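# Slide held gear down onto shaft, meshing with neighbours

## Task

The left gripper starts out holding a gear a little above the top of a shaft. Lower the gear onto the shaft until it sits fully at the bottom, level and square to the shaft's axis, with its teeth engaged with the two gears on either side. Forcing or wedging it with too much push counts as a failure.

## Robot and tools

Robot: two six-joint arms, left_arm (on the +y side of the scene) and right_arm, each with a parallel two-finger gripper. Joint order in every row and every per-joint list: waist (joint1), shoulder (joint2), elbow (joint3), wrist pitch (joint4), wrist yaw (joint5), wrist roll (joint6), then gripper. Stated joint ranges in rad: waist -2.618 to 3.054, shoulder 0.000 to 3.142, elbow 0.000 to 3.142, wrist pitch and wrist yaw -1.571 to 1.571, wrist roll -2.094 to 2.094. Real ends may differ by up to 0.059 rad either way.

Frames: scene frame has its origin at table height between the two arm bases, +x out over the table, +z up, +y toward left_arm. Left base sits near (+0.006, +0.304, -0.005) m, right base near (-0.002, -0.271, -0.001) m, both almost level. Each arm's end_effector_position (metres, the point between finger pads, just behind the tips) and end_effector_quat_wxyz are reported in that arm's own base frame; fixed cameras and the table use the scene frame. Gripper fingers point along the gripper's +z and close along its y. Reported hand pose can be a few cm off, more at long reach.

execute_actions(actions, cameras): actions is a list of actions; each action is a list of up to 15 rows, one row per 1/30 s step, and a short action repeats its final row for the remaining steps. Each row is one flat list of 14 numbers in [-1, 1] covering both arms: left waist, shoulder, elbow, wrist pitch, wrist yaw, wrist roll, left opening, then the same seven for the right. The six joint numbers are offsets (not poses), measured from the Joint targets at the start of that action, not from the previous row; sending the same offset again moves further. Scale: 1.0 equals 2.224 rad for waist, shoulder, elbow and 8.485 rad for the three wrist joints. Opening is absolute: +1 fully open (about 87 mm between pads), +0.5 about 69 mm, 0 about 43 mm, -0.5 about 18 mm, -1 closed. To keep a gripper unchanged, resend its current command; writing 0 means half open. To hold a part, command about 0.04 below grip_measured at first contact. An action asking any joint more than 0.059 rad beyond its range is rejected for both arms; a malformed action rejects the call. cameras: list of names (cam_high, cam_left_wrist, cam_right_wrist) or ["all"]; an empty actions list returns all images and the scene number.

move(target, speed, blend, opening_speed, blocking, cameras): target is one 14-number row, or a list of up to 15 such rows, same layout and scale as above; every row's joint numbers are offsets from the current Joint targets (not from the previous row). All joints travel together, so the hand follows a curve, and nothing avoids obstacles. speed: rad/s of the joint with the longest way, 0.01 to 12.57, default 0.5, one value or one per row. blend: rad of corner rounding per row, 0 means stop at each. opening_speed: rate of gripper change per second on the -1..+1 scale, at least 0.2. blocking=false returns after about 0.5 s while motion continues. Whole move capped at 10 s. The result adds a move: line such as done, off_target (resting >0.035 rad from target), moving, held or fault, plus limits=held if steps were withheld.

wait(seconds 0 to 10, cameras) lets time pass holding commands. stop(cameras) brakes a running move. zoom_image(camera, region [x0, y0, x1, y1] in pixels, max 504x504) enlarges part of the latest image from one camera. read_manual(section) gives only licence texts. finished_scene(scene 1 or 2) ends the scene irreversibly; make no further call in that reply.

Results: Joint positions (rad) and Joint velocities (rad/s) per arm, with the gripper last on a 0 closed to 1 open scale; Joint targets (what the next offsets are counted from); grip_measured on the command scale (may be off by about 1 mm); Tool commands; joint torques (include the arm's own weight, have offsets; joints 1-3 wrap at ±28 N m). "joint sent to its limit" means a joint was clipped at its end. "joint command not followed" means the clearance check altered some steps. MOTOR HOT appears at 75 °C; at 90 °C that arm folds and idles; at 100 °C it drops.

Motion limits: each joint target can lead its measured angle by at most 0.339 rad (big three) or 2.2 rad (wrists), and targets placing the hand over 200 mm from its measured place are scaled back, so large moves need several actions. Friction may leave small turns undone.

Cameras: cam_high on a fixed beam behind the arms, plus one camera on each wrist; all 896x504. Wrist images can lag while the arm moves.

Avoid: dropping or releasing the gear while it moves, fast contact, pressing hard on the shaft or between arms, closing a gripper on the other arm's fingers, touching the bar, plate or rail near the bases, letting the wrist-camera cable touch things, pushing toward unreachable poses (heats motors), and anything leaving the table. If an arm is pressing on something, command its targets back past its measured positions. Lower the gear slowly, aligned with the shaft, and check seating and mesh with the cameras before releasing and finishing.

Each tool is called in YAML: its name, and indented under it one key for each argument.

## Session

execute_actions:
  actions: []

zoom_image:
  camera: "cam_left_wrist"
  region: [320, 60, 720, 380]

Nothing of this call was run. Scene 2 begins with your next reply.

Nothing of this call was run. Scene 2 begins with your next reply.

execute_actions:
  actions: []

zoom_image:
  camera: "cam_left_wrist"
  region: [320, 60, 720, 380]

zoom_image:
  camera: "cam_high"
  region: [440, 190, 600, 320]

Scene clock: 0.00 s.
left_arm: end_effector_position=(+0.2826, -0.1438, +0.1208) grip_measured=-0.511 end_effector_quat_wxyz=(-0.008, +0.859, +0.512, +0.005) | right_arm: end_effector_position=(+0.3825, +0.0000, +0.3605) grip_measured=+1.000 end_effector_quat_wxyz=(+0.707, +0.000, +0.707, +0.000)
Joint positions: left_arm=[-0.61 1.758 1.505 -1.329 -0.015 1.457 0.244] | right_arm=[0 1.047 1.047 0 0 0 1]
Joint velocities: within noise
Joint torques (N m): no reading
Heat: left arm: 28 °C; right arm: 28 °C.
Joint targets: left_arm=[-0.607 1.747 1.512 -1.335 -0.020 1.457] | right_arm=[0.000 1.043 1.058 0.005 -0.001 0.000]
Tool commands: left_gripper/opening=-1.0 right_gripper/opening=+1.0

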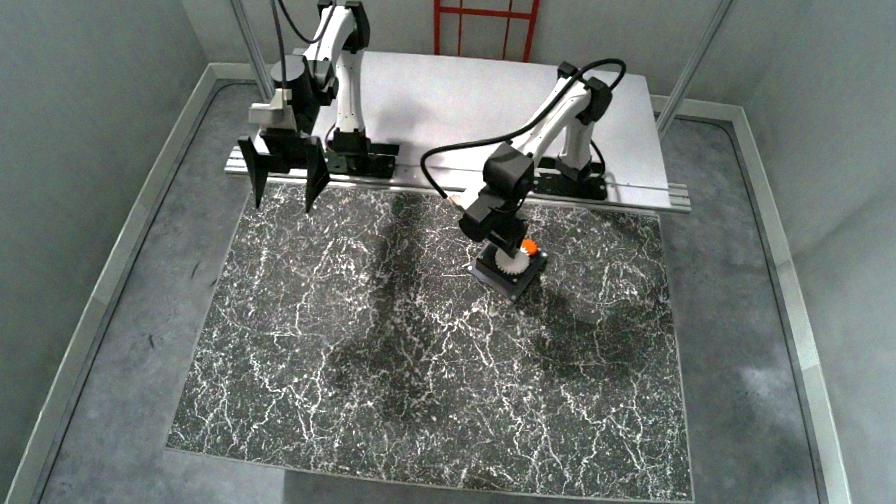

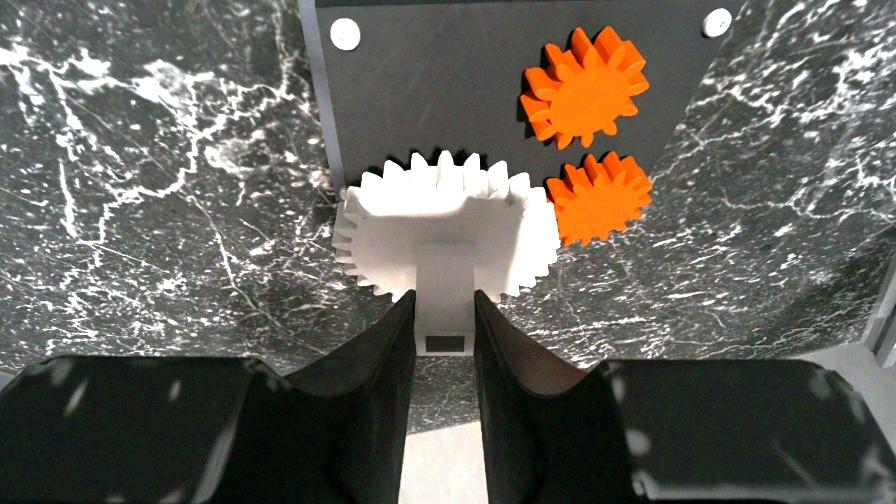

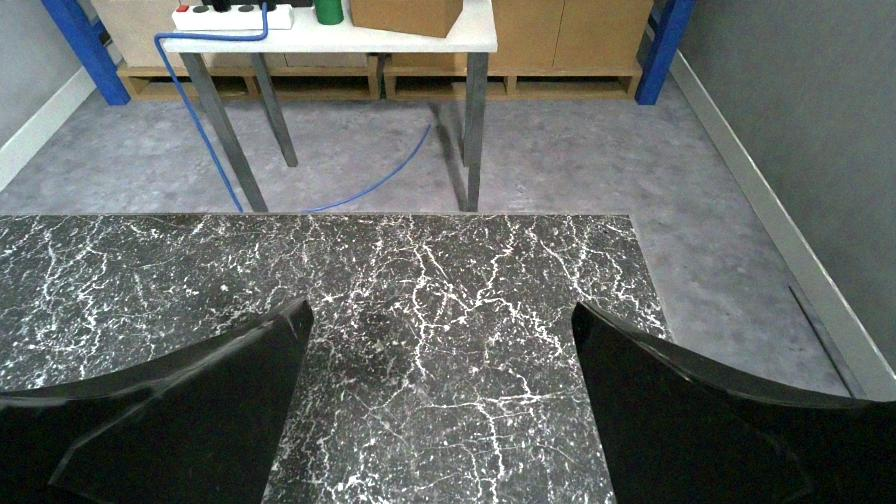

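Scaled by 1.260 from the camera's 896x504 image, which has a finer 1280x720 frame.

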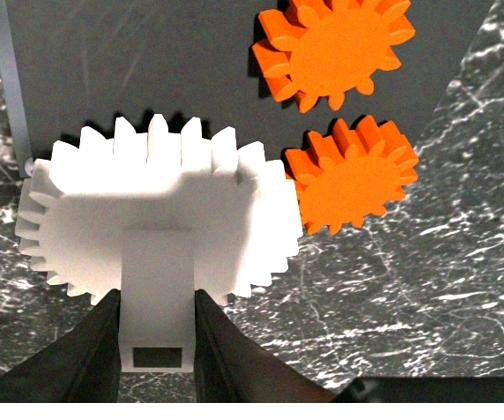

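Scaled by 3.150 from the camera's 896x504 image, which has a finer 1280x720 frame.

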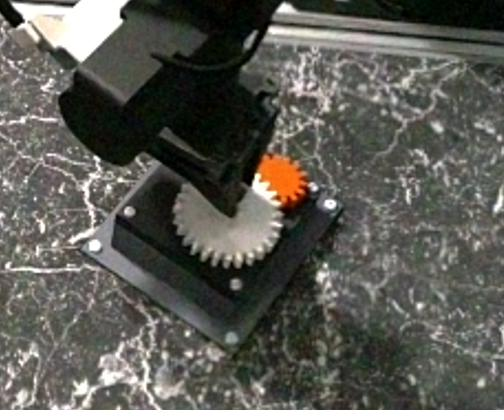

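move:
  target:
    - [0,0.015,0.06,-0.0085,0,0,-1,0,0,0,0,0,0,1]
    - [0.0234,0.1421,0.2410,-0.0183,0,0.0061,-1,0,0,0,0,0,0,1]
  speed: 0.6
  blend: 0.05
  cameras: ["cam_left_wrist"]

zoom_image:
  camera: "cam_left_wrist"
  region: [540, 20, 896, 300]

Scene clock: 8.00 s.
left_arm: end_effector_position=(+0.3642, -0.1791, +0.1551) grip_measured=-0.511 end_effector_quat_wxyz=(+0.033, +0.856, +0.515, +0.025) | right_arm: end_effector_position=(+0.3825, +0.0000, +0.3605) grip_measured=+1.000 end_effector_quat_wxyz=(+0.707, +0.000, +0.707, +0.000)
Joint positions: left_arm=[-0.566 2.044 2.024 -1.47 -0.015 1.492 0.244] | right_arm=[0 1.047 1.047 0 0 0 1]
Joint torques (N m): left_arm=[0.85 -7.31 7.25 0.28 0.11 0.15] | right_arm=[-0.24 -2.84 8.09 2.25 -0.07 0.09]
Heat: left arm: 29 °C; right arm: 30 °C.
Joint targets: left_arm=[-0.555 2.063 2.048 -1.490 -0.020 1.509] | right_arm=[0.000 1.043 1.058 0.005 -0.001 0.000]
move: done
camera_calibration:
cam_left_wrist: T_world_to_cam=[[-0.878748, 0.469391, -0.0864541, 0.416013], [0.23167, 0.577846, 0.782575, -0.0830155], [0.417291, 0.667657, -0.616525, 0.204753], [0, 0, 0, 1]] pos_world=[0.299361, -0.284007, 0.227167]
Images, in order (width x height): cam_left_wrist 896x504.

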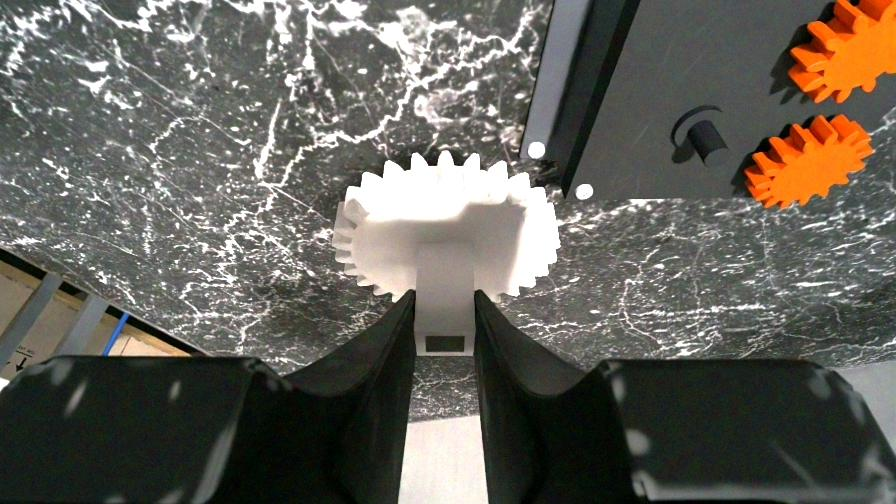

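Scaled by 1.416 from the camera's 896x504 image, which has a finer 1280x720 frame.

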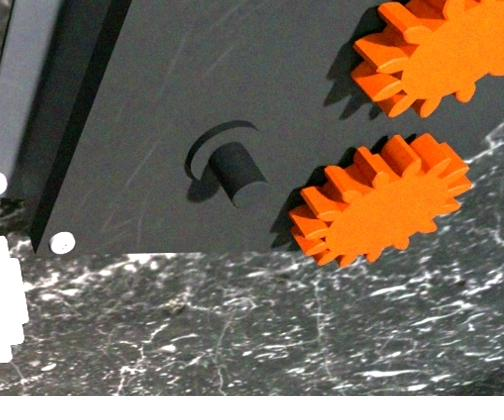

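zoom_image:
  camera: "cam_left_wrist"
  region: [650, 80, 770, 190]

zoom_image:
  camera: "cam_left_wrist"
  region: [736, 0, 896, 220]

move:
  target: [-0.0370,-0.2688,-0.2902,-0.0035,0,-0.0094,-1,0,0,0,0,0,0,1]
  speed: 0.6
  cameras: ["cam_left_wrist"]

zoom_image:
  camera: "cam_left_wrist"
  region: [180, 0, 600, 260]

Scaled by 4.200 from the camera's 896x504 image, which has a finer 1280x720 frame.

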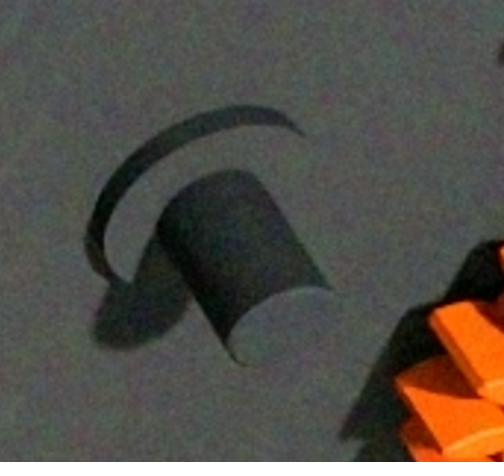

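Scaled by 2.291 from the camera's 896x504 image, which has a finer 1280x720 frame.

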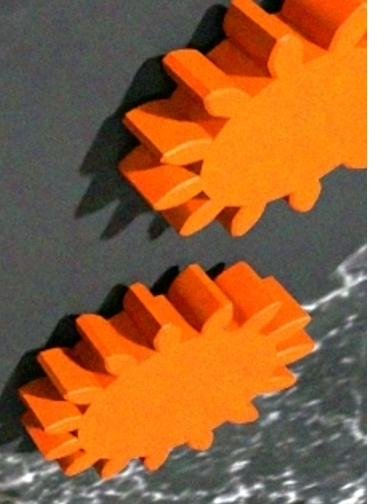

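Scene clock: 21.07 s.
left_arm: end_effector_position=(+0.2184, -0.1053, +0.1688) grip_measured=-0.511 end_effector_quat_wxyz=(-0.010, +0.861, +0.508, +0.004) | right_arm: end_effector_position=(+0.3825, +0.0000, +0.3605) grip_measured=+1.000 end_effector_quat_wxyz=(+0.707, +0.000, +0.707, +0.000)
Joint positions: left_arm=[-0.631 1.489 1.412 -1.508 -0.015 1.444 0.244] | right_arm=[0 1.047 1.047 0 0 0 1]
Joint torques (N m): left_arm=[-0.7 -6.06 4.64 0.25 0.11 -0.17] | right_arm=[-0.24 -2.82 8.1 2.25 -0.07 0.09]
Heat: left arm: 32 °C; right arm: 32 °C.
Joint targets: left_arm=[-0.638 1.465 1.403 -1.520 -0.020 1.429] | right_arm=[0.000 1.043 1.058 0.005 -0.001 0.000]
move: done
camera_calibration:
cam_left_wrist: T_world_to_cam=[[-0.873643, 0.486505, 0.00781282, 0.239233], [0.303471, 0.532267, 0.790314, -0.12437], [0.380334, 0.692823, -0.612652, 0.234717], [0, 0, 0, 1]] pos_world=[0.157476, -0.212807, 0.240222]
Images, in order (width x height): cam_left_wrist 896x504.

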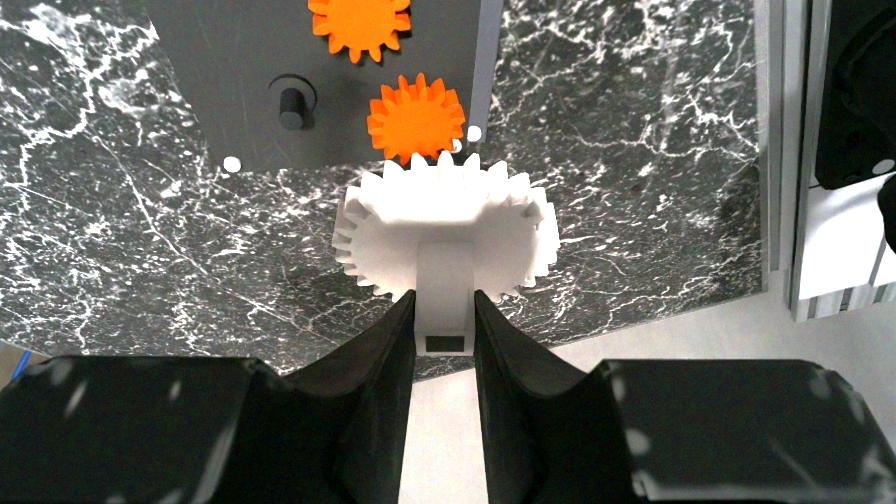

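Scaled by 1.200 from the camera's 896x504 image, which has a finer 1280x720 frame.

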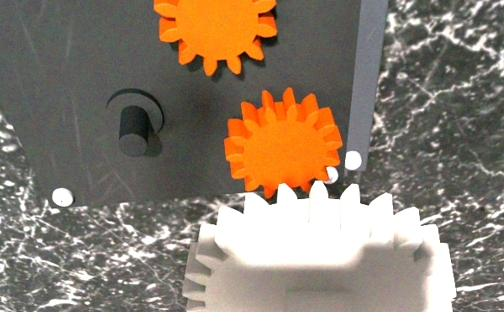

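zoom_image:
  camera: "cam_left_wrist"
  region: [240, 50, 340, 150]

zoom_image:
  camera: "cam_left_wrist"
  region: [290, 0, 490, 190]

Scaled by 5.040 from the camera's 896x504 image, which has a finer 1280x720 frame.

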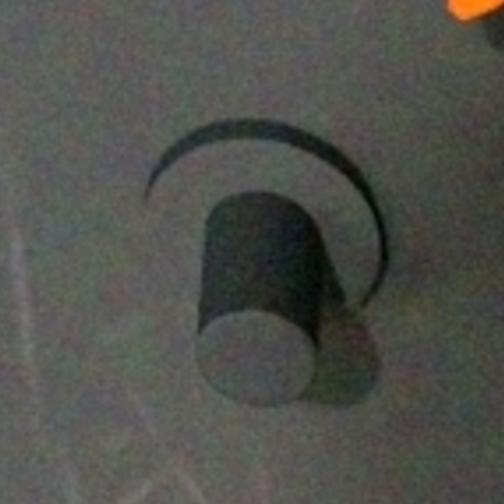

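Scaled by 2.520 from the camera's 896x504 image, which has a finer 1280x720 frame.

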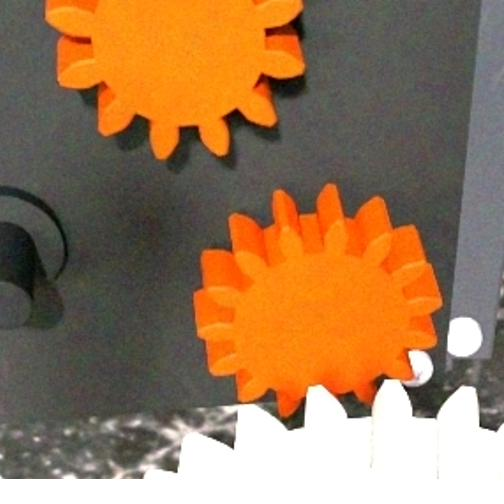

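move:
  target: [0.0265,0.0432,-0.0643,0.0468,0.0067,-0.0025,-1,0,0,0,0,0,0,1]
  speed: 0.4
  cameras: ["cam_left_wrist"]

zoom_image:
  camera: "cam_left_wrist"
  region: [320, 60, 720, 380]

zoom_image:
  camera: "cam_left_wrist"
  region: [440, 60, 680, 300]

Scene clock: 131.80 s.
left_arm: end_effector_position=(+0.2687, -0.1364, +0.1185) grip_measured=-0.511 end_effector_quat_wxyz=(+0.077, +0.842, +0.533, +0.018) | right_arm: end_effector_position=(+0.3825, +0.0000, +0.3605) grip_measured=+1.000 end_effector_quat_wxyz=(+0.707, +0.000, +0.707, +0.000)
Joint positions: left_arm=[-0.589 1.55 1.268 -1.134 0.03 1.422 0.244] | right_arm=[0 1.047 1.047 0 0 0 1]
Joint torques (N m): left_arm=[0.75 -4.26 4.98 0.73 0.31 -0.21] | right_arm=[-0.25 -2.84 8.12 2.25 -0.07 0.09]
Heat: left arm: 34 °C; right arm: 37 °C.
Joint targets: left_arm=[-0.579 1.561 1.260 -1.123 0.037 1.408] | right_arm=[0.000 1.043 1.058 0.005 -0.001 0.000]
move: done
camera_calibration:
cam_left_wrist: T_world_to_cam=[[-0.893127, 0.422674, -0.153851, 0.314388], [0.180708, 0.650395, 0.737788, -0.0280841], [0.411908, 0.631137, -0.657266, 0.19474], [0, 0, 0, 1]] pos_world=[0.205648, -0.237525, 0.197085]
Images, in order (width x height): cam_left_wrist 896x504.

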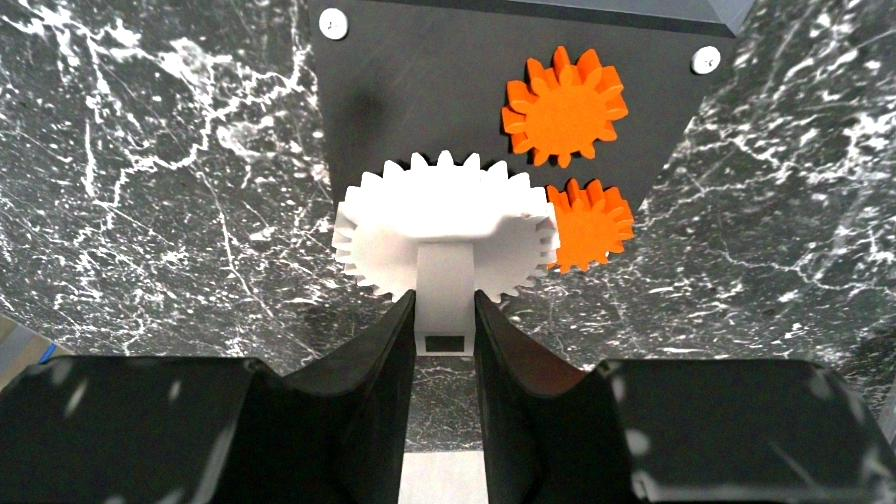

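Scaled by 1.260 from the camera's 896x504 image, which has a finer 1280x720 frame.

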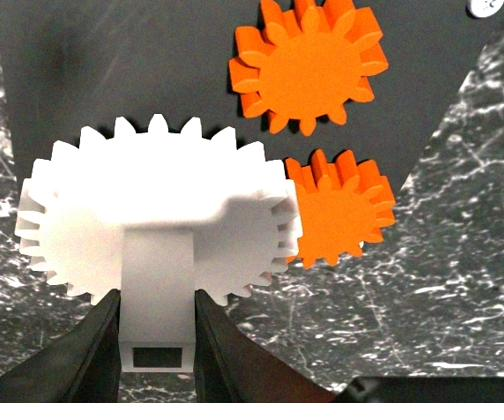

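Scaled by 2.100 from the camera's 896x504 image, which has a finer 1280x720 frame.

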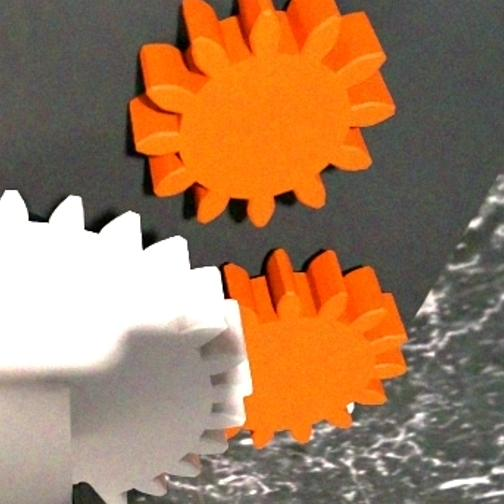

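move:
  target: [0,0.0045,-0.0043,0.0023,0,-0.0041,-1,0,0,0,0,0,0,1]
  speed: 0.08
  cameras: ["cam_left_wrist"]

zoom_image:
  camera: "cam_left_wrist"
  region: [320, 60, 720, 380]

Scene clock: 165.63 s.
left_arm: end_effector_position=(+0.2695, -0.1372, +0.1147) grip_measured=-0.511 end_effector_quat_wxyz=(+0.079, +0.833, +0.547, +0.017) | right_arm: end_effector_position=(+0.3825, +0.0000, +0.3605) grip_measured=+1.000 end_effector_quat_wxyz=(+0.707, +0.000, +0.707, +0.000)
Joint positions: left_arm=[-0.589 1.557 1.26 -1.116 0.03 1.388 0.244] | right_arm=[0 1.047 1.047 0 0 0 1]
Joint torques (N m): left_arm=[0.75 -4.12 4.77 0.8 0.3 -0.15] | right_arm=[-0.24 -2.84 8.1 2.25 -0.07 0.1]
Heat: left arm: 32 °C; right arm: 38 °C.
Joint targets: left_arm=[-0.579 1.571 1.251 -1.103 0.037 1.374] | right_arm=[0.000 1.043 1.058 0.005 -0.001 0.000]
move: done
camera_calibration:
cam_left_wrist: T_world_to_cam=[[-0.907064, 0.391314, -0.155269, 0.314526], [0.159451, 0.66067, 0.733547, -0.0171212], [0.389629, 0.640616, -0.661665, 0.200227], [0, 0, 0, 1]] pos_world=[0.210011, -0.240035, 0.193878]
Images, in order (width x height): cam_left_wrist 896x504.

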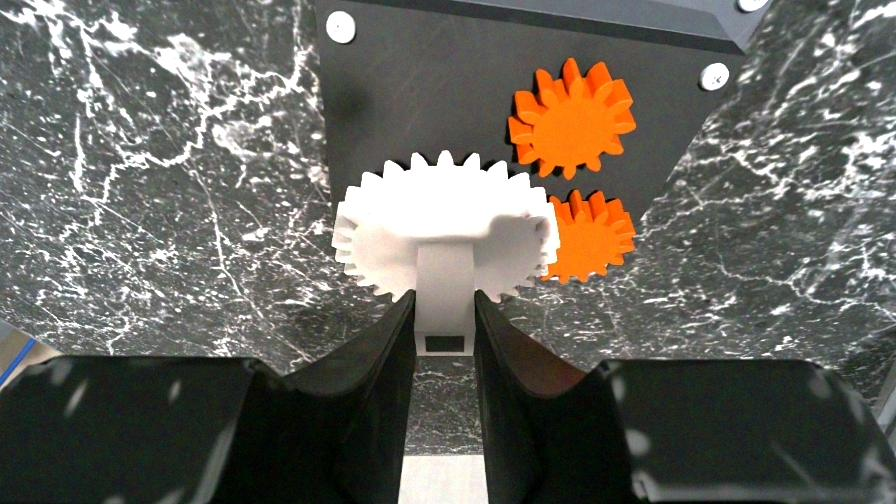

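Scaled by 1.260 from the camera's 896x504 image, which has a finer 1280x720 frame.

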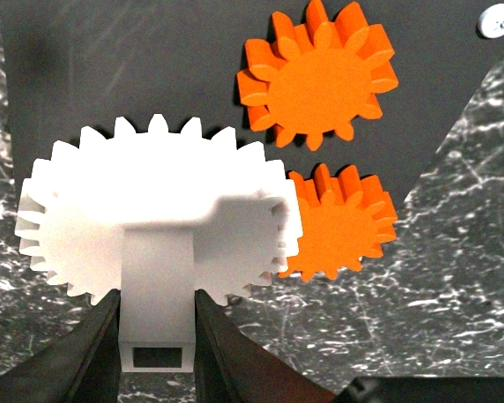

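move:
  target: [0,0,-0.0072,0.0019,0,-0.0001,-1,0,0,0,0,0,0,1]
  speed: 0.06

move:
  target: [0,0.0012,-0.0045,0.0015,0,-0.0001,-1,0,0,0,0,0,0,1]
  speed: 0.06
  cameras: ["cam_left_wrist"]

zoom_image:
  camera: "cam_left_wrist"
  region: [320, 60, 720, 380]

Scene clock: 173.97 s.
left_arm: end_effector_position=(+0.2697, -0.1374, +0.1141) grip_measured=-0.511 end_effector_quat_wxyz=(+0.080, +0.832, +0.548, +0.017) | right_arm: end_effector_position=(+0.3825, +0.0000, +0.3605) grip_measured=+1.000 end_effector_quat_wxyz=(+0.707, +0.000, +0.707, +0.000)
Joint positions: left_arm=[-0.589 1.557 1.258 -1.112 0.03 1.385 0.244] | right_arm=[0 1.047 1.047 0 0 0 1]
Joint torques (N m): left_arm=[0.83 -4.04 3.81 0.91 0.3 -0.16] | right_arm=[-0.24 -2.84 8.1 2.25 -0.07 0.1]
Heat: left arm: 32 °C; right arm: 38 °C.
Joint targets: left_arm=[-0.579 1.571 1.235 -1.087 0.037 1.373] | right_arm=[0.000 1.043 1.058 0.005 -0.001 0.000]
move: done

Scene clock: 174.67 s.
left_arm: end_effector_position=(+0.2696, -0.1374, +0.1137) grip_measured=-0.511 end_effector_quat_wxyz=(+0.080, +0.832, +0.549, +0.017) | right_arm: end_effector_position=(+0.3825, +0.0000, +0.3605) grip_measured=+1.000 end_effector_quat_wxyz=(+0.707, +0.000, +0.707, +0.000)
Joint positions: left_arm=[-0.589 1.557 1.256 -1.11 0.03 1.383 0.244] | right_arm=[0 1.047 1.047 0 0 0 1]
Joint torques (N m): left_arm=[0.79 -3.82 3.04 0.99 0.32 -0.16] | right_arm=[-0.24 -2.84 8.1 2.25 -0.07 0.09]
Heat: left arm: 32 °C; right arm: 38 °C.
Joint targets: left_arm=[-0.579 1.574 1.225 -1.075 0.037 1.372] | right_arm=[0.000 1.043 1.058 0.005 -0.001 0.000]
move: done
camera_calibration:
cam_left_wrist: T_world_to_cam=[[-0.908679, 0.386921, -0.156825, 0.314504], [0.155671, 0.66255, 0.732662, -0.0149865], [0.387387, 0.641341, -0.662278, 0.200332], [0, 0, 0, 1]] pos_world=[0.21051, -0.24024, 0.192977]
Images, in order (width x height): cam_left_wrist 896x504.

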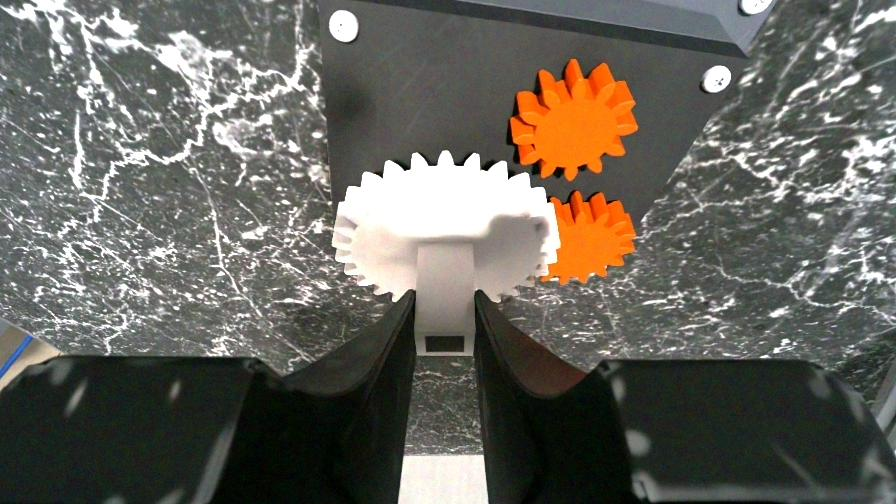

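Scaled by 1.260 from the camera's 896x504 image, which has a finer 1280x720 frame.

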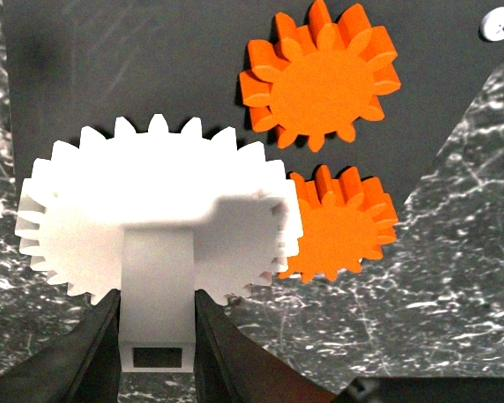

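move:
  target: [0.0032,0,0,0,0,0.0008,-1,0,0,0,0,0,0,1]
  speed: 0.02

Scene clock: 181.80 s.
left_arm: end_effector_position=(+0.2699, -0.1370, +0.1137) grip_measured=-0.511 end_effector_quat_wxyz=(+0.080, +0.831, +0.550, +0.017) | right_arm: end_effector_position=(+0.3825, +0.0000, +0.3605) grip_measured=+1.000 end_effector_quat_wxyz=(+0.707, +0.000, +0.707, +0.000)
Joint positions: left_arm=[-0.588 1.557 1.256 -1.11 0.03 1.383 0.244] | right_arm=[0 1.047 1.047 0 0 0 1]
Joint torques (N m): left_arm=[1.4 -3.82 3.1 1 0.29 -0.1] | right_arm=[-0.25 -2.84 8.1 2.25 -0.07 0.09]
Heat: left arm: 32 °C; right arm: 38 °C.
Joint targets: left_arm=[-0.571 1.574 1.225 -1.075 0.037 1.379] | right_arm=[0.000 1.043 1.058 0.005 -0.001 0.000]
move: done

execute_actions:
  actions:
    - [[0.0027,0,0,0,0,0.0007,-1,0,0,0,0,0,0,1]]
  cameras: ["cam_left_wrist"]

Scene clock: 207.47 s.
left_arm: end_effector_position=(+0.2699, -0.1366, +0.1134) grip_measured=-0.511 end_effector_quat_wxyz=(+0.081, +0.830, +0.551, +0.015) | right_arm: end_effector_position=(+0.3825, +0.0000, +0.3605) grip_measured=+1.000 end_effector_quat_wxyz=(+0.707, +0.000, +0.707, +0.000)
Joint positions: left_arm=[-0.583 1.557 1.256 -1.11 0.036 1.383 0.244] | right_arm=[0 1.047 1.047 0 0 0 1]
Joint torques (N m): left_arm=[1.52 -3.84 3.03 1.02 0.25 -0.03] | right_arm=[-0.24 -2.84 8.1 2.25 -0.07 0.09]
Heat: left arm: 31 °C; right arm: 39 °C.
Joint targets: left_arm=[-0.566 1.574 1.225 -1.075 0.037 1.385] | right_arm=[0.000 1.043 1.058 0.005 -0.001 0.000]
camera_calibration:
cam_left_wrist: T_world_to_cam=[[-0.911136, 0.381496, -0.155856, 0.314296], [0.15463, 0.667046, 0.728793, -0.0139891], [0.381995, 0.639929, -0.666761, 0.201408], [0, 0, 0, 1]] pos_world=[0.211593, -0.239458, 0.193471]
Images, in order (width x height): cam_left_wrist 896x504.

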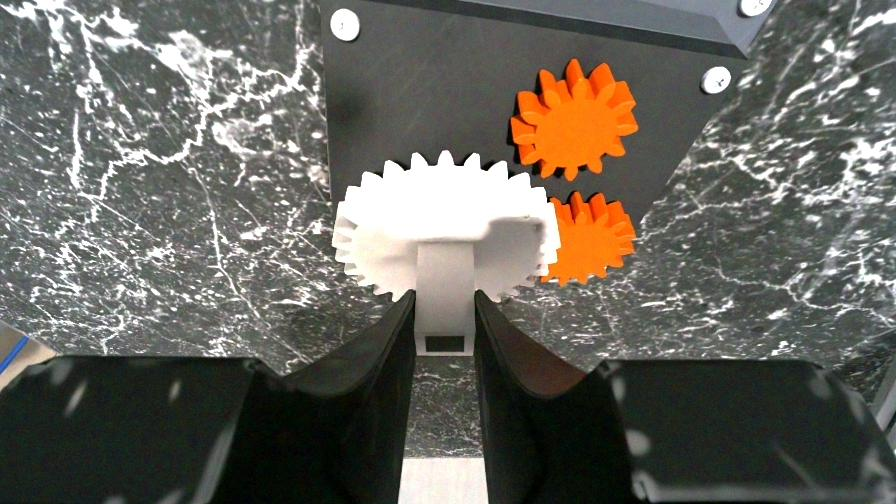

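execute_actions:
  actions:
    - [[0.0018,0,0,0,0,0.0005,-1,0,0,0,0,0,0,1]]

execute_actions:
  actions:
    - [[0.0018,0,0,0,0,0.0005,-1,0,0,0,0,0,0,1]]

execute_actions:
  actions:
    - [[0,-0.0018,-0.0018,0,0,0,-1,0,0,0,0,0,0,1]]

Scene clock: 212.00 s.
left_arm: end_effector_position=(+0.2701, -0.1362, +0.1134) grip_measured=-0.511 end_effector_quat_wxyz=(+0.082, +0.829, +0.553, +0.014) | right_arm: end_effector_position=(+0.3825, +0.0000, +0.3605) grip_measured=+1.000 end_effector_quat_wxyz=(+0.707, +0.000, +0.707, +0.000)
Joint positions: left_arm=[-0.58 1.557 1.256 -1.11 0.039 1.383 0.244] | right_arm=[0 1.047 1.047 0 0 0 1]
Joint torques (N m): left_arm=[1.58 -3.92 3.14 1.02 0.21 0.04] | right_arm=[-0.25 -2.84 8.1 2.25 -0.07 0.09]
Heat: left arm: 31 °C; right arm: 39 °C.
Joint targets: left_arm=[-0.562 1.574 1.225 -1.075 0.037 1.389] | right_arm=[0.000 1.043 1.058 0.005 -0.001 0.000]

Scene clock: 212.70 s.
left_arm: end_effector_position=(+0.2701, -0.1360, +0.1132) grip_measured=-0.511 end_effector_quat_wxyz=(+0.082, +0.829, +0.554, +0.012) | right_arm: end_effector_position=(+0.3825, +0.0000, +0.3605) grip_measured=+1.000 end_effector_quat_wxyz=(+0.707, +0.000, +0.707, +0.000)
Joint positions: left_arm=[-0.577 1.557 1.256 -1.11 0.042 1.383 0.244] | right_arm=[0 1.047 1.047 0 0 0 1]
Joint torques (N m): left_arm=[1.66 -3.82 3.1 1 0.16 0.07] | right_arm=[-0.24 -2.82 8.1 2.25 -0.07 0.09]
Heat: left arm: 31 °C; right arm: 39 °C.
Joint targets: left_arm=[-0.558 1.574 1.225 -1.075 0.037 1.393] | right_arm=[0.000 1.043 1.058 0.005 -0.001 0.000]

Scene clock: 213.40 s.
left_arm: end_effector_position=(+0.2701, -0.1360, +0.1132) grip_measured=-0.511 end_effector_quat_wxyz=(+0.082, +0.829, +0.554, +0.012) | right_arm: end_effector_position=(+0.3825, +0.0000, +0.3605) grip_measured=+1.000 end_effector_quat_wxyz=(+0.707, +0.000, +0.707, +0.000)
Joint positions: left_arm=[-0.577 1.557 1.256 -1.11 0.042 1.383 0.244] | right_arm=[0 1.047 1.047 0 0 0 1]
Joint torques (N m): left_arm=[1.59 -4.04 2.78 1.03 0.16 0.08] | right_arm=[-0.24 -2.84 8.1 2.25 -0.07 0.09]
Heat: left arm: 31 °C; right arm: 39 °C.
Joint targets: left_arm=[-0.558 1.570 1.221 -1.075 0.037 1.393] | right_arm=[0.000 1.043 1.058 0.005 -0.001 0.000]

execute_actions:
  actions:
    - [[0,0.0008,-0.0027,0.0009,0,0,-1,0,0,0,0,0,0,1]]

execute_actions:
  actions:
    - [[-0.0018,0.0004,-0.0014,0.0005,0,-0.0005,-1,0,0,0,0,0,0,1]]

execute_actions:
  actions:
    - [[-0.0027,0,0,0,0,-0.0007,-1,0,0,0,0,0,0,1]]

execute_actions:
  actions:
    - [[-0.0027,0,0,0,0,-0.0007,-1,0,0,0,0,0,0,1]]
  cameras: ["cam_left_wrist"]

Scene clock: 225.70 s.
left_arm: end_effector_position=(+0.2702, -0.1360, +0.1132) grip_measured=-0.511 end_effector_quat_wxyz=(+0.082, +0.829, +0.554, +0.012) | right_arm: end_effector_position=(+0.3825, +0.0000, +0.3605) grip_measured=+1.000 end_effector_quat_wxyz=(+0.707, +0.000, +0.707, +0.000)
Joint positions: left_arm=[-0.577 1.557 1.256 -1.109 0.042 1.383 0.244] | right_arm=[0 1.047 1.047 0 0 0 1]
Joint torques (N m): left_arm=[1.66 -4 2.26 1.08 0.16 0.08] | right_arm=[-0.24 -2.84 8.1 2.25 -0.06 0.09]
Heat: left arm: 31 °C; right arm: 39 °C.
Joint targets: left_arm=[-0.558 1.571 1.215 -1.067 0.037 1.393] | right_arm=[0.000 1.043 1.058 0.005 -0.001 0.000]

Scene clock: 226.40 s.
left_arm: end_effector_position=(+0.2701, -0.1359, +0.1131) grip_measured=-0.511 end_effector_quat_wxyz=(+0.084, +0.828, +0.554, +0.013) | right_arm: end_effector_position=(+0.3825, +0.0000, +0.3605) grip_measured=+1.000 end_effector_quat_wxyz=(+0.707, +0.000, +0.707, +0.000)
Joint positions: left_arm=[-0.577 1.552 1.251 -1.104 0.042 1.383 0.244] | right_arm=[0 1.047 1.047 0 0 0 1]
Joint torques (N m): left_arm=[1.17 -3.62 2.54 1.07 0.16 0.02] | right_arm=[-0.24 -2.84 8.1 2.25 -0.07 0.09]
Heat: left arm: 31 °C; right arm: 39 °C.
Joint targets: left_arm=[-0.562 1.572 1.211 -1.063 0.037 1.389] | right_arm=[0.000 1.043 1.058 0.005 -0.001 0.000]

Scene clock: 227.10 s.
left_arm: end_effector_position=(+0.2701, -0.1359, +0.1131) grip_measured=-0.511 end_effector_quat_wxyz=(+0.084, +0.828, +0.554, +0.013) | right_arm: end_effector_position=(+0.3825, +0.0000, +0.3605) grip_measured=+1.000 end_effector_quat_wxyz=(+0.707, +0.000, +0.707, +0.000)
Joint positions: left_arm=[-0.577 1.552 1.251 -1.104 0.042 1.383 0.244] | right_arm=[0 1.047 1.047 0 0 0 1]
Joint torques (N m): left_arm=[0.69 -3.59 2.58 1.11 0.15 -0.04] | right_arm=[-0.24 -2.84 8.1 2.25 -0.07 0.09]
Heat: left arm: 31 °C; right arm: 39 °C.
Joint targets: left_arm=[-0.568 1.572 1.211 -1.063 0.037 1.383] | right_arm=[0.000 1.043 1.058 0.005 -0.001 0.000]

Scene clock: 227.80 s.
left_arm: end_effector_position=(+0.2701, -0.1359, +0.1131) grip_measured=-0.511 end_effector_quat_wxyz=(+0.084, +0.828, +0.554, +0.013) | right_arm: end_effector_position=(+0.3825, +0.0000, +0.3605) grip_measured=+1.000 end_effector_quat_wxyz=(+0.707, +0.000, +0.707, +0.000)
Joint positions: left_arm=[-0.577 1.552 1.251 -1.104 0.042 1.383 0.244] | right_arm=[0 1.047 1.047 0 0 0 1]
Joint torques (N m): left_arm=[0.24 -3.56 2.56 1.08 0.15 -0.11] | right_arm=[-0.24 -2.84 8.1 2.25 -0.07 0.09]
Heat: left arm: 31 °C; right arm: 39 °C.
Joint targets: left_arm=[-0.574 1.572 1.211 -1.063 0.037 1.377] | right_arm=[0.000 1.043 1.058 0.005 -0.001 0.000]
camera_calibration:
cam_left_wrist: T_world_to_cam=[[-0.913, 0.375674, -0.15906, 0.314137], [0.151056, 0.673485, 0.723602, -0.0118547], [0.378963, 0.636622, -0.671639, 0.201625], [0, 0, 0, 1]] pos_world=[0.212189, -0.238388, 0.193964]
Images, in order (width x height): cam_left_wrist 896x504.

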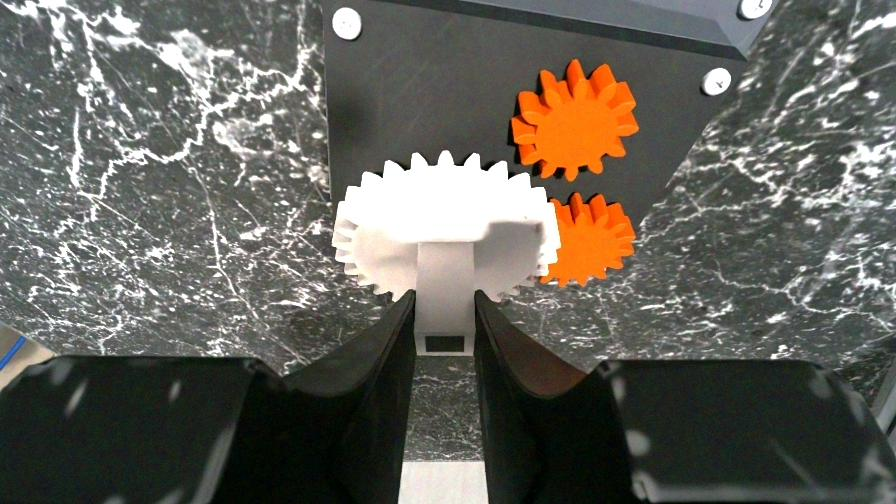

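execute_actions:
  actions:
    - [[0,-0.001,0.0034,-0.0011,0,0,-1,0,0,0,0,0,0,1],[0,-0.002,0.0068,-0.0022,0,0,-1,0,0,0,0,0,0,1],[0,-0.004,0.0137,-0.0046,0,0,-1,0,0,0,0,0,0,1]]

execute_actions:
  actions:
    - [[0,0.0036,-0.0008,0.0011,0,0,-1,0,0,0,0,0,0,1],[0,0.0046,-0.0042,0.0022,0,0,-1,0,0,0,0,0,0,1],[0,0.0056,-0.0076,0.0033,0,0,-1,0,0,0,0,0,0,1],[0,0.0066,-0.0111,0.0046,0,0,-1,0,0,0,0,0,0,1]]

Scene clock: 247.93 s.
left_arm: end_effector_position=(+0.2700, -0.1359, +0.1133) grip_measured=-0.511 end_effector_quat_wxyz=(+0.084, +0.828, +0.554, +0.013) | right_arm: end_effector_position=(+0.3825, +0.0000, +0.3605) grip_measured=+1.000 end_effector_quat_wxyz=(+0.707, +0.000, +0.707, +0.000)
Joint positions: left_arm=[-0.577 1.552 1.251 -1.105 0.043 1.383 0.244] | right_arm=[0 1.047 1.047 0 0 0 1]
Joint torques (N m): left_arm=[0.14 -4.23 4.9 0.71 0.15 -0.07] | right_arm=[-0.24 -2.85 8.1 2.25 -0.07 0.09]
Heat: left arm: 30 °C; right arm: 40 °C.
Joint targets: left_arm=[-0.574 1.563 1.242 -1.102 0.037 1.377] | right_arm=[0.000 1.043 1.058 0.005 -0.001 0.000]

Scene clock: 248.63 s.
left_arm: end_effector_position=(+0.2701, -0.1360, +0.1134) grip_measured=-0.511 end_effector_quat_wxyz=(+0.085, +0.828, +0.553, +0.013) | right_arm: end_effector_position=(+0.3825, +0.0000, +0.3605) grip_measured=+1.000 end_effector_quat_wxyz=(+0.707, +0.000, +0.707, +0.000)
Joint positions: left_arm=[-0.577 1.552 1.251 -1.104 0.043 1.383 0.244] | right_arm=[0 1.047 1.047 0 0 0 1]
Joint torques (N m): left_arm=[0.2 -3.04 2.95 1.1 0.14 -0.1] | right_arm=[-0.24 -2.84 8.1 2.25 -0.07 0.09]
Heat: left arm: 30 °C; right arm: 40 °C.
Joint targets: left_arm=[-0.574 1.578 1.217 -1.063 0.037 1.377] | right_arm=[0.000 1.043 1.058 0.005 -0.001 0.000]

execute_actions:
  actions:
    - [[0,-0.002,0.0068,-0.0022,0,0,-1,0,0,0,0,0,0,1],[0,-0.004,0.0137,-0.0046,0,0,-1,0,0,0,0,0,0,1],[0,-0.008,0.0274,-0.0092,0,0,-1,0,0,0,0,0,0,1]]

execute_actions:
  actions:
    - [[0,0.003,0,0.001,0,0,-1,0,0,0,0,0,0,1],[0,0.005,-0.006,0.003,0,0,-1,0,0,0,0,0,0,1],[0,0.008,-0.015,0.006,0,0,-1,0,0,0,0,0,0,1],[0,0.0106,-0.0248,0.0092,0,0,-1,0,0,0,0,0,0,1]]

Scene clock: 256.27 s.
left_arm: end_effector_position=(+0.2683, -0.1348, +0.1143) grip_measured=-0.511 end_effector_quat_wxyz=(+0.081, +0.829, +0.554, +0.011) | right_arm: end_effector_position=(+0.3825, +0.0000, +0.3605) grip_measured=+1.000 end_effector_quat_wxyz=(+0.707, +0.000, +0.707, +0.000)
Joint positions: left_arm=[-0.577 1.552 1.256 -1.118 0.043 1.383 0.244] | right_arm=[0 1.047 1.047 0 0 0 1]
Joint torques (N m): left_arm=[0.14 -4.41 7.34 0.43 0.16 -0.1] | right_arm=[-0.24 -2.84 8.1 2.25 -0.07 0.09]
Heat: left arm: 30 °C; right arm: 40 °C.
Joint targets: left_arm=[-0.574 1.560 1.278 -1.141 0.037 1.377] | right_arm=[0.000 1.043 1.058 0.005 -0.001 0.000]

Scene clock: 256.97 s.
left_arm: end_effector_position=(+0.2697, -0.1348, +0.1132) grip_measured=-0.511 end_effector_quat_wxyz=(+0.081, +0.829, +0.554, +0.014) | right_arm: end_effector_position=(+0.3825, +0.0000, +0.3605) grip_measured=+1.000 end_effector_quat_wxyz=(+0.707, +0.000, +0.707, +0.000)
Joint positions: left_arm=[-0.577 1.554 1.253 -1.11 0.038 1.383 0.244] | right_arm=[0 1.047 1.047 0 0 0 1]
Joint torques (N m): left_arm=[0.18 -2.7 3.15 1.16 0.23 -0.11] | right_arm=[-0.24 -2.84 8.1 2.25 -0.07 0.09]
Heat: left arm: 30 °C; right arm: 40 °C.
Joint targets: left_arm=[-0.574 1.584 1.223 -1.063 0.037 1.377] | right_arm=[0.000 1.043 1.058 0.005 -0.001 0.000]

wait:
  seconds: 0
  cameras: ["all"]

zoom_image:
  camera: "cam_high"
  region: [400, 60, 760, 260]

Scene clock: 265.10 s.
left_arm: end_effector_position=(+0.2697, -0.1348, +0.1132) grip_measured=-0.511 end_effector_quat_wxyz=(+0.081, +0.829, +0.554, +0.014) | right_arm: end_effector_position=(+0.3825, +0.0000, +0.3605) grip_measured=+1.000 end_effector_quat_wxyz=(+0.707, +0.000, +0.707, +0.000)
Joint positions: left_arm=[-0.577 1.554 1.253 -1.11 0.038 1.383 0.244] | right_arm=[0 1.047 1.047 0 0 0 1]
Joint torques (N m): left_arm=[0.21 -2.82 3.14 1.14 0.21 -0.12] | right_arm=[-0.24 -2.84 8.09 2.25 -0.06 0.1]
Heat: left arm: 30 °C; right arm: 40 °C.
Joint targets: left_arm=[-0.574 1.584 1.223 -1.063 0.037 1.377] | right_arm=[0.000 1.043 1.058 0.005 -0.001 0.000]
Tool commands: left_gripper/opening=-1.0 right_gripper/opening=+1.0
camera_calibration:
cam_left_wrist: T_world_to_cam=[[-0.913676, 0.376022, -0.154285, 0.313168], [0.152398, 0.668847, 0.727611, -0.0140859], [0.376791, 0.641288, -0.668414, 0.201975], [0, 0, 0, 1]] pos_world=[0.212178, -0.237861, 0.193569]

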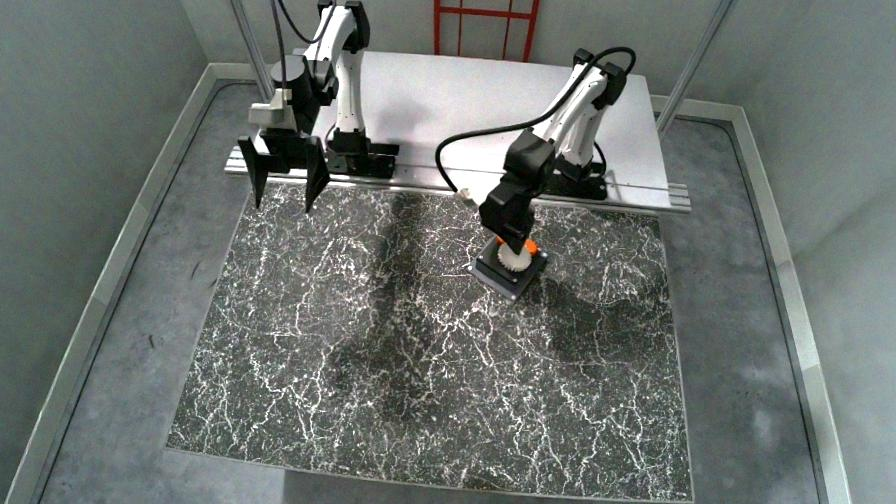

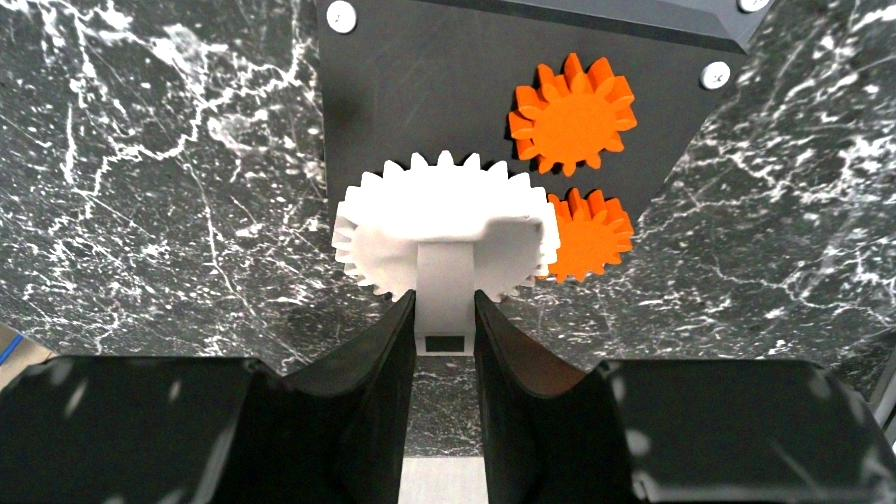

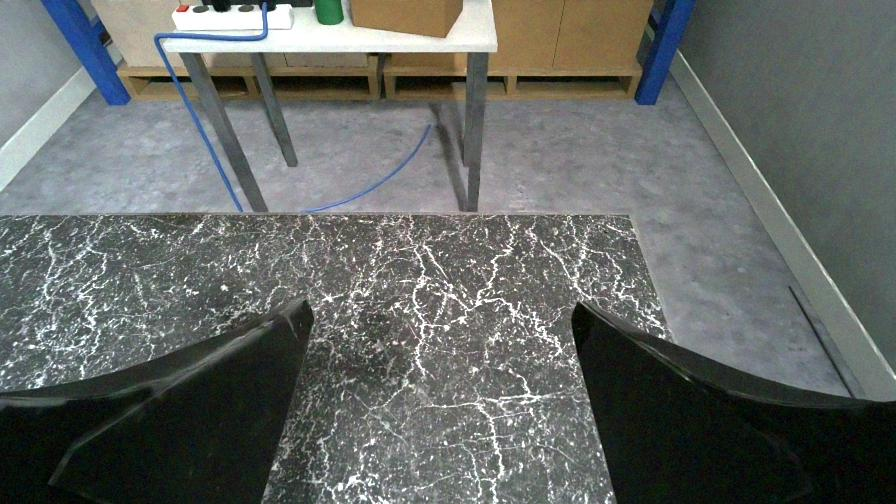

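Scaled by 1.400 from the camera's 896x504 image, which has a finer 1280x720 frame.

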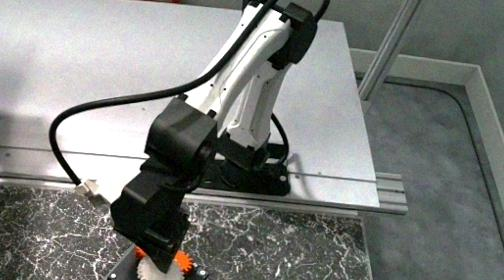

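zoom_image:
  camera: "cam_left_wrist"
  region: [320, 40, 680, 310]

Scaled by 1.400 from the camera's 896x504 image, which has a finer 1280x720 frame.

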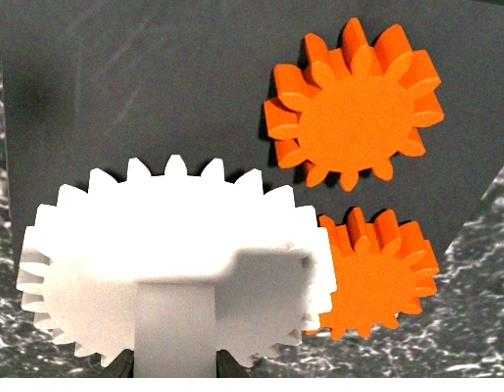

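execute_actions:
  actions:
    - [[-0.006,0.001,0.001,0,0,-0.0015,-1,0,0,0,0,0,0,1]]

execute_actions:
  actions:
    - [[-0.002,0.001,0.001,0,0,-0.0006,-1,0,0,0,0,0,0,1]]

execute_actions:
  actions:
    - [[-0.002,0.001,0.001,0,0,-0.0006,-1,0,0,0,0,0,0,1]]

execute_actions:
  actions:
    - [[-0.002,0.001,0.001,0,0,-0.0006,-1,0,0,0,0,0,0,1]]

Scene clock: 342.47 s.
left_arm: end_effector_position=(+0.2695, -0.1351, +0.1134) grip_measured=-0.511 end_effector_quat_wxyz=(+0.081, +0.827, +0.557, +0.016) | right_arm: end_effector_position=(+0.3825, +0.0000, +0.3605) grip_measured=+1.000 end_effector_quat_wxyz=(+0.707, +0.000, +0.707, +0.000)
Joint positions: left_arm=[-0.581 1.554 1.253 -1.109 0.033 1.373 0.244] | right_arm=[0 1.047 1.047 0 0 0 1]
Joint torques (N m): left_arm=[-0.75 -2.66 3.32 1.14 0.26 -0.13] | right_arm=[-0.24 -2.82 8.1 2.25 -0.07 0.09]
Heat: left arm: 29 °C; right arm: 41 °C.
Joint targets: left_arm=[-0.587 1.586 1.225 -1.063 0.037 1.364] | right_arm=[0.000 1.043 1.058 0.005 -0.001 0.000]

Scene clock: 343.17 s.
left_arm: end_effector_position=(+0.2694, -0.1354, +0.1135) grip_measured=-0.511 end_effector_quat_wxyz=(+0.080, +0.826, +0.557, +0.017) | right_arm: end_effector_position=(+0.3825, +0.0000, +0.3605) grip_measured=+1.000 end_effector_quat_wxyz=(+0.707, +0.000, +0.707, +0.000)
Joint positions: left_arm=[-0.584 1.554 1.253 -1.108 0.029 1.368 0.244] | right_arm=[0 1.047 1.047 0 0 0 1]
Joint torques (N m): left_arm=[-0.8 -2.5 3.49 1.12 0.31 -0.12] | right_arm=[-0.24 -2.84 8.1 2.25 -0.07 0.09]
Heat: left arm: 29 °C; right arm: 41 °C.
Joint targets: left_arm=[-0.591 1.589 1.227 -1.063 0.037 1.359] | right_arm=[0.000 1.043 1.058 0.005 -0.001 0.000]

Scene clock: 343.87 s.
left_arm: end_effector_position=(+0.2688, -0.1364, +0.1135) grip_measured=-0.511 end_effector_quat_wxyz=(+0.080, +0.826, +0.558, +0.017) | right_arm: end_effector_position=(+0.3825, +0.0000, +0.3605) grip_measured=+1.000 end_effector_quat_wxyz=(+0.707, +0.000, +0.707, +0.000)
Joint positions: left_arm=[-0.588 1.554 1.253 -1.108 0.028 1.363 0.244] | right_arm=[0 1.047 1.047 0 0 0 1]
Joint torques (N m): left_arm=[-0.79 -2.21 3.67 1.12 0.32 -0.14] | right_arm=[-0.25 -2.84 8.1 2.25 -0.07 0.09]
Heat: left arm: 29 °C; right arm: 41 °C.
Joint targets: left_arm=[-0.596 1.591 1.229 -1.063 0.037 1.354] | right_arm=[0.000 1.043 1.058 0.005 -0.001 0.000]

Scene clock: 344.57 s.
left_arm: end_effector_position=(+0.2686, -0.1366, +0.1135) grip_measured=-0.511 end_effector_quat_wxyz=(+0.079, +0.826, +0.558, +0.020) | right_arm: end_effector_position=(+0.3825, +0.0000, +0.3605) grip_measured=+1.000 end_effector_quat_wxyz=(+0.707, +0.000, +0.707, +0.000)
Joint positions: left_arm=[-0.593 1.555 1.253 -1.108 0.023 1.358 0.244] | right_arm=[0 1.047 1.047 0 0 0 1]
Joint torques (N m): left_arm=[-0.76 -2.18 3.84 1.12 0.38 -0.13] | right_arm=[-0.24 -2.84 8.09 2.25 -0.07 0.09]
Heat: left arm: 29 °C; right arm: 41 °C.
Joint targets: left_arm=[-0.600 1.593 1.232 -1.063 0.037 1.349] | right_arm=[0.000 1.043 1.058 0.005 -0.001 0.000]

execute_actions:
  actions:
    - [[-0.002,0.0008,-0.003,0,0,-0.0004,-1,0,0,0,0,0,0,1]]

execute_actions:
  actions:
    - [[-0.002,0.0008,0,0,0,-0.0004,-1,0,0,0,0,0,0,1]]

execute_actions:
  actions:
    - [[-0.002,0.0008,0,0,0,-0.0004,-1,0,0,0,0,0,0,1]]

execute_actions:
  actions:
    - [[-0.002,0.0008,0,0,0,-0.0004,-1,0,0,0,0,0,0,1]]
  cameras: ["cam_left_wrist"]

Scene clock: 351.27 s.
left_arm: end_effector_position=(+0.2686, -0.1368, +0.1136) grip_measured=-0.511 end_effector_quat_wxyz=(+0.079, +0.826, +0.558, +0.021) | right_arm: end_effector_position=(+0.3825, +0.0000, +0.3605) grip_measured=+1.000 end_effector_quat_wxyz=(+0.707, +0.000, +0.707, +0.000)
Joint positions: left_arm=[-0.596 1.555 1.253 -1.107 0.018 1.355 0.244] | right_arm=[0 1.047 1.047 0 0 0 1]
Joint torques (N m): left_arm=[-0.9 -2.1 3.36 1.12 0.43 -0.14] | right_arm=[-0.24 -2.84 8.12 2.25 -0.07 0.09]
Heat: left arm: 29 °C; right arm: 41 °C.
Joint targets: left_arm=[-0.605 1.595 1.225 -1.063 0.037 1.345] | right_arm=[0.000 1.043 1.058 0.005 -0.001 0.000]

Scene clock: 351.97 s.
left_arm: end_effector_position=(+0.2684, -0.1370, +0.1135) grip_measured=-0.511 end_effector_quat_wxyz=(+0.077, +0.826, +0.558, +0.024) | right_arm: end_effector_position=(+0.3825, +0.0000, +0.3605) grip_measured=+1.000 end_effector_quat_wxyz=(+0.707, +0.000, +0.707, +0.000)
Joint positions: left_arm=[-0.6 1.556 1.253 -1.107 0.012 1.351 0.244] | right_arm=[0 1.047 1.047 0 0 0 1]
Joint torques (N m): left_arm=[-0.92 -1.92 3.36 1.11 0.49 -0.13] | right_arm=[-0.24 -2.84 8.1 2.25 -0.07 0.09]
Heat: left arm: 29 °C; right arm: 41 °C.
Joint targets: left_arm=[-0.609 1.596 1.225 -1.063 0.037 1.342] | right_arm=[0.000 1.043 1.058 0.005 -0.001 0.000]

Scene clock: 352.67 s.
left_arm: end_effector_position=(+0.2683, -0.1371, +0.1134) grip_measured=-0.511 end_effector_quat_wxyz=(+0.076, +0.826, +0.558, +0.026) | right_arm: end_effector_position=(+0.3825, +0.0000, +0.3605) grip_measured=+1.000 end_effector_quat_wxyz=(+0.707, +0.000, +0.707, +0.000)
Joint positions: left_arm=[-0.604 1.557 1.253 -1.107 0.007 1.348 0.244] | right_arm=[0 1.047 1.047 0 0 0 1]
Joint torques (N m): left_arm=[-0.94 -2.02 3.51 1.1 0.56 -0.13] | right_arm=[-0.24 -2.84 8.1 2.25 -0.07 0.09]
Heat: left arm: 29 °C; right arm: 41 °C.
Joint targets: left_arm=[-0.613 1.598 1.225 -1.063 0.037 1.339] | right_arm=[0.000 1.043 1.058 0.005 -0.001 0.000]

Scene clock: 353.37 s.
left_arm: end_effector_position=(+0.2683, -0.1373, +0.1136) grip_measured=-0.511 end_effector_quat_wxyz=(+0.075, +0.826, +0.558, +0.028) | right_arm: end_effector_position=(+0.3825, +0.0000, +0.3605) grip_measured=+1.000 end_effector_quat_wxyz=(+0.707, +0.000, +0.707, +0.000)
Joint positions: left_arm=[-0.607 1.557 1.253 -1.107 0.002 1.345 0.244] | right_arm=[0 1.047 1.047 0 0 0 1]
Joint torques (N m): left_arm=[-1.1 -1.8 3.4 1.1 0.6 -0.14] | right_arm=[-0.24 -2.84 8.1 2.25 -0.06 0.09]
Heat: left arm: 29 °C; right arm: 41 °C.
Joint targets: left_arm=[-0.618 1.600 1.225 -1.063 0.037 1.335] | right_arm=[0.000 1.043 1.058 0.005 -0.001 0.000]
camera_calibration:
cam_left_wrist: T_world_to_cam=[[-0.916071, 0.367785, -0.159839, 0.312961], [0.131799, 0.652571, 0.746177, -0.0112475], [0.378739, 0.662484, -0.646275, 0.204223], [0, 0, 0, 1]] pos_world=[0.21083, -0.243057, 0.1904]
Images, in order (width x height): cam_left_wrist 896x504.

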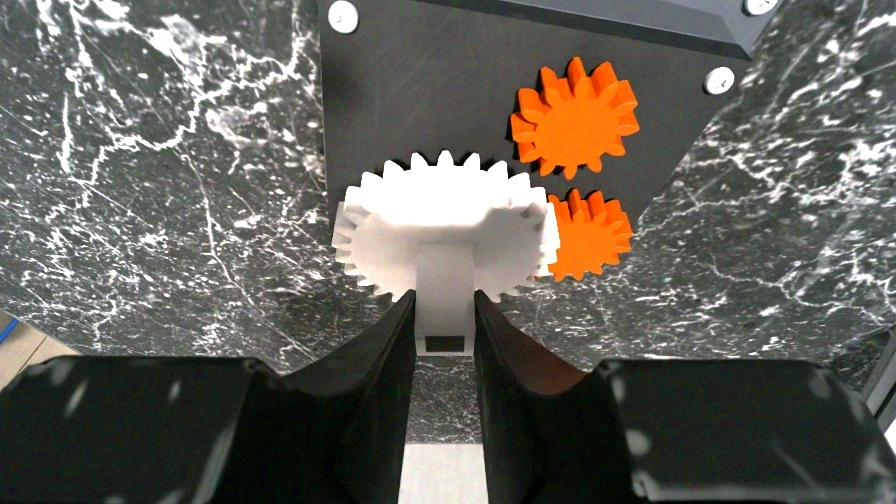

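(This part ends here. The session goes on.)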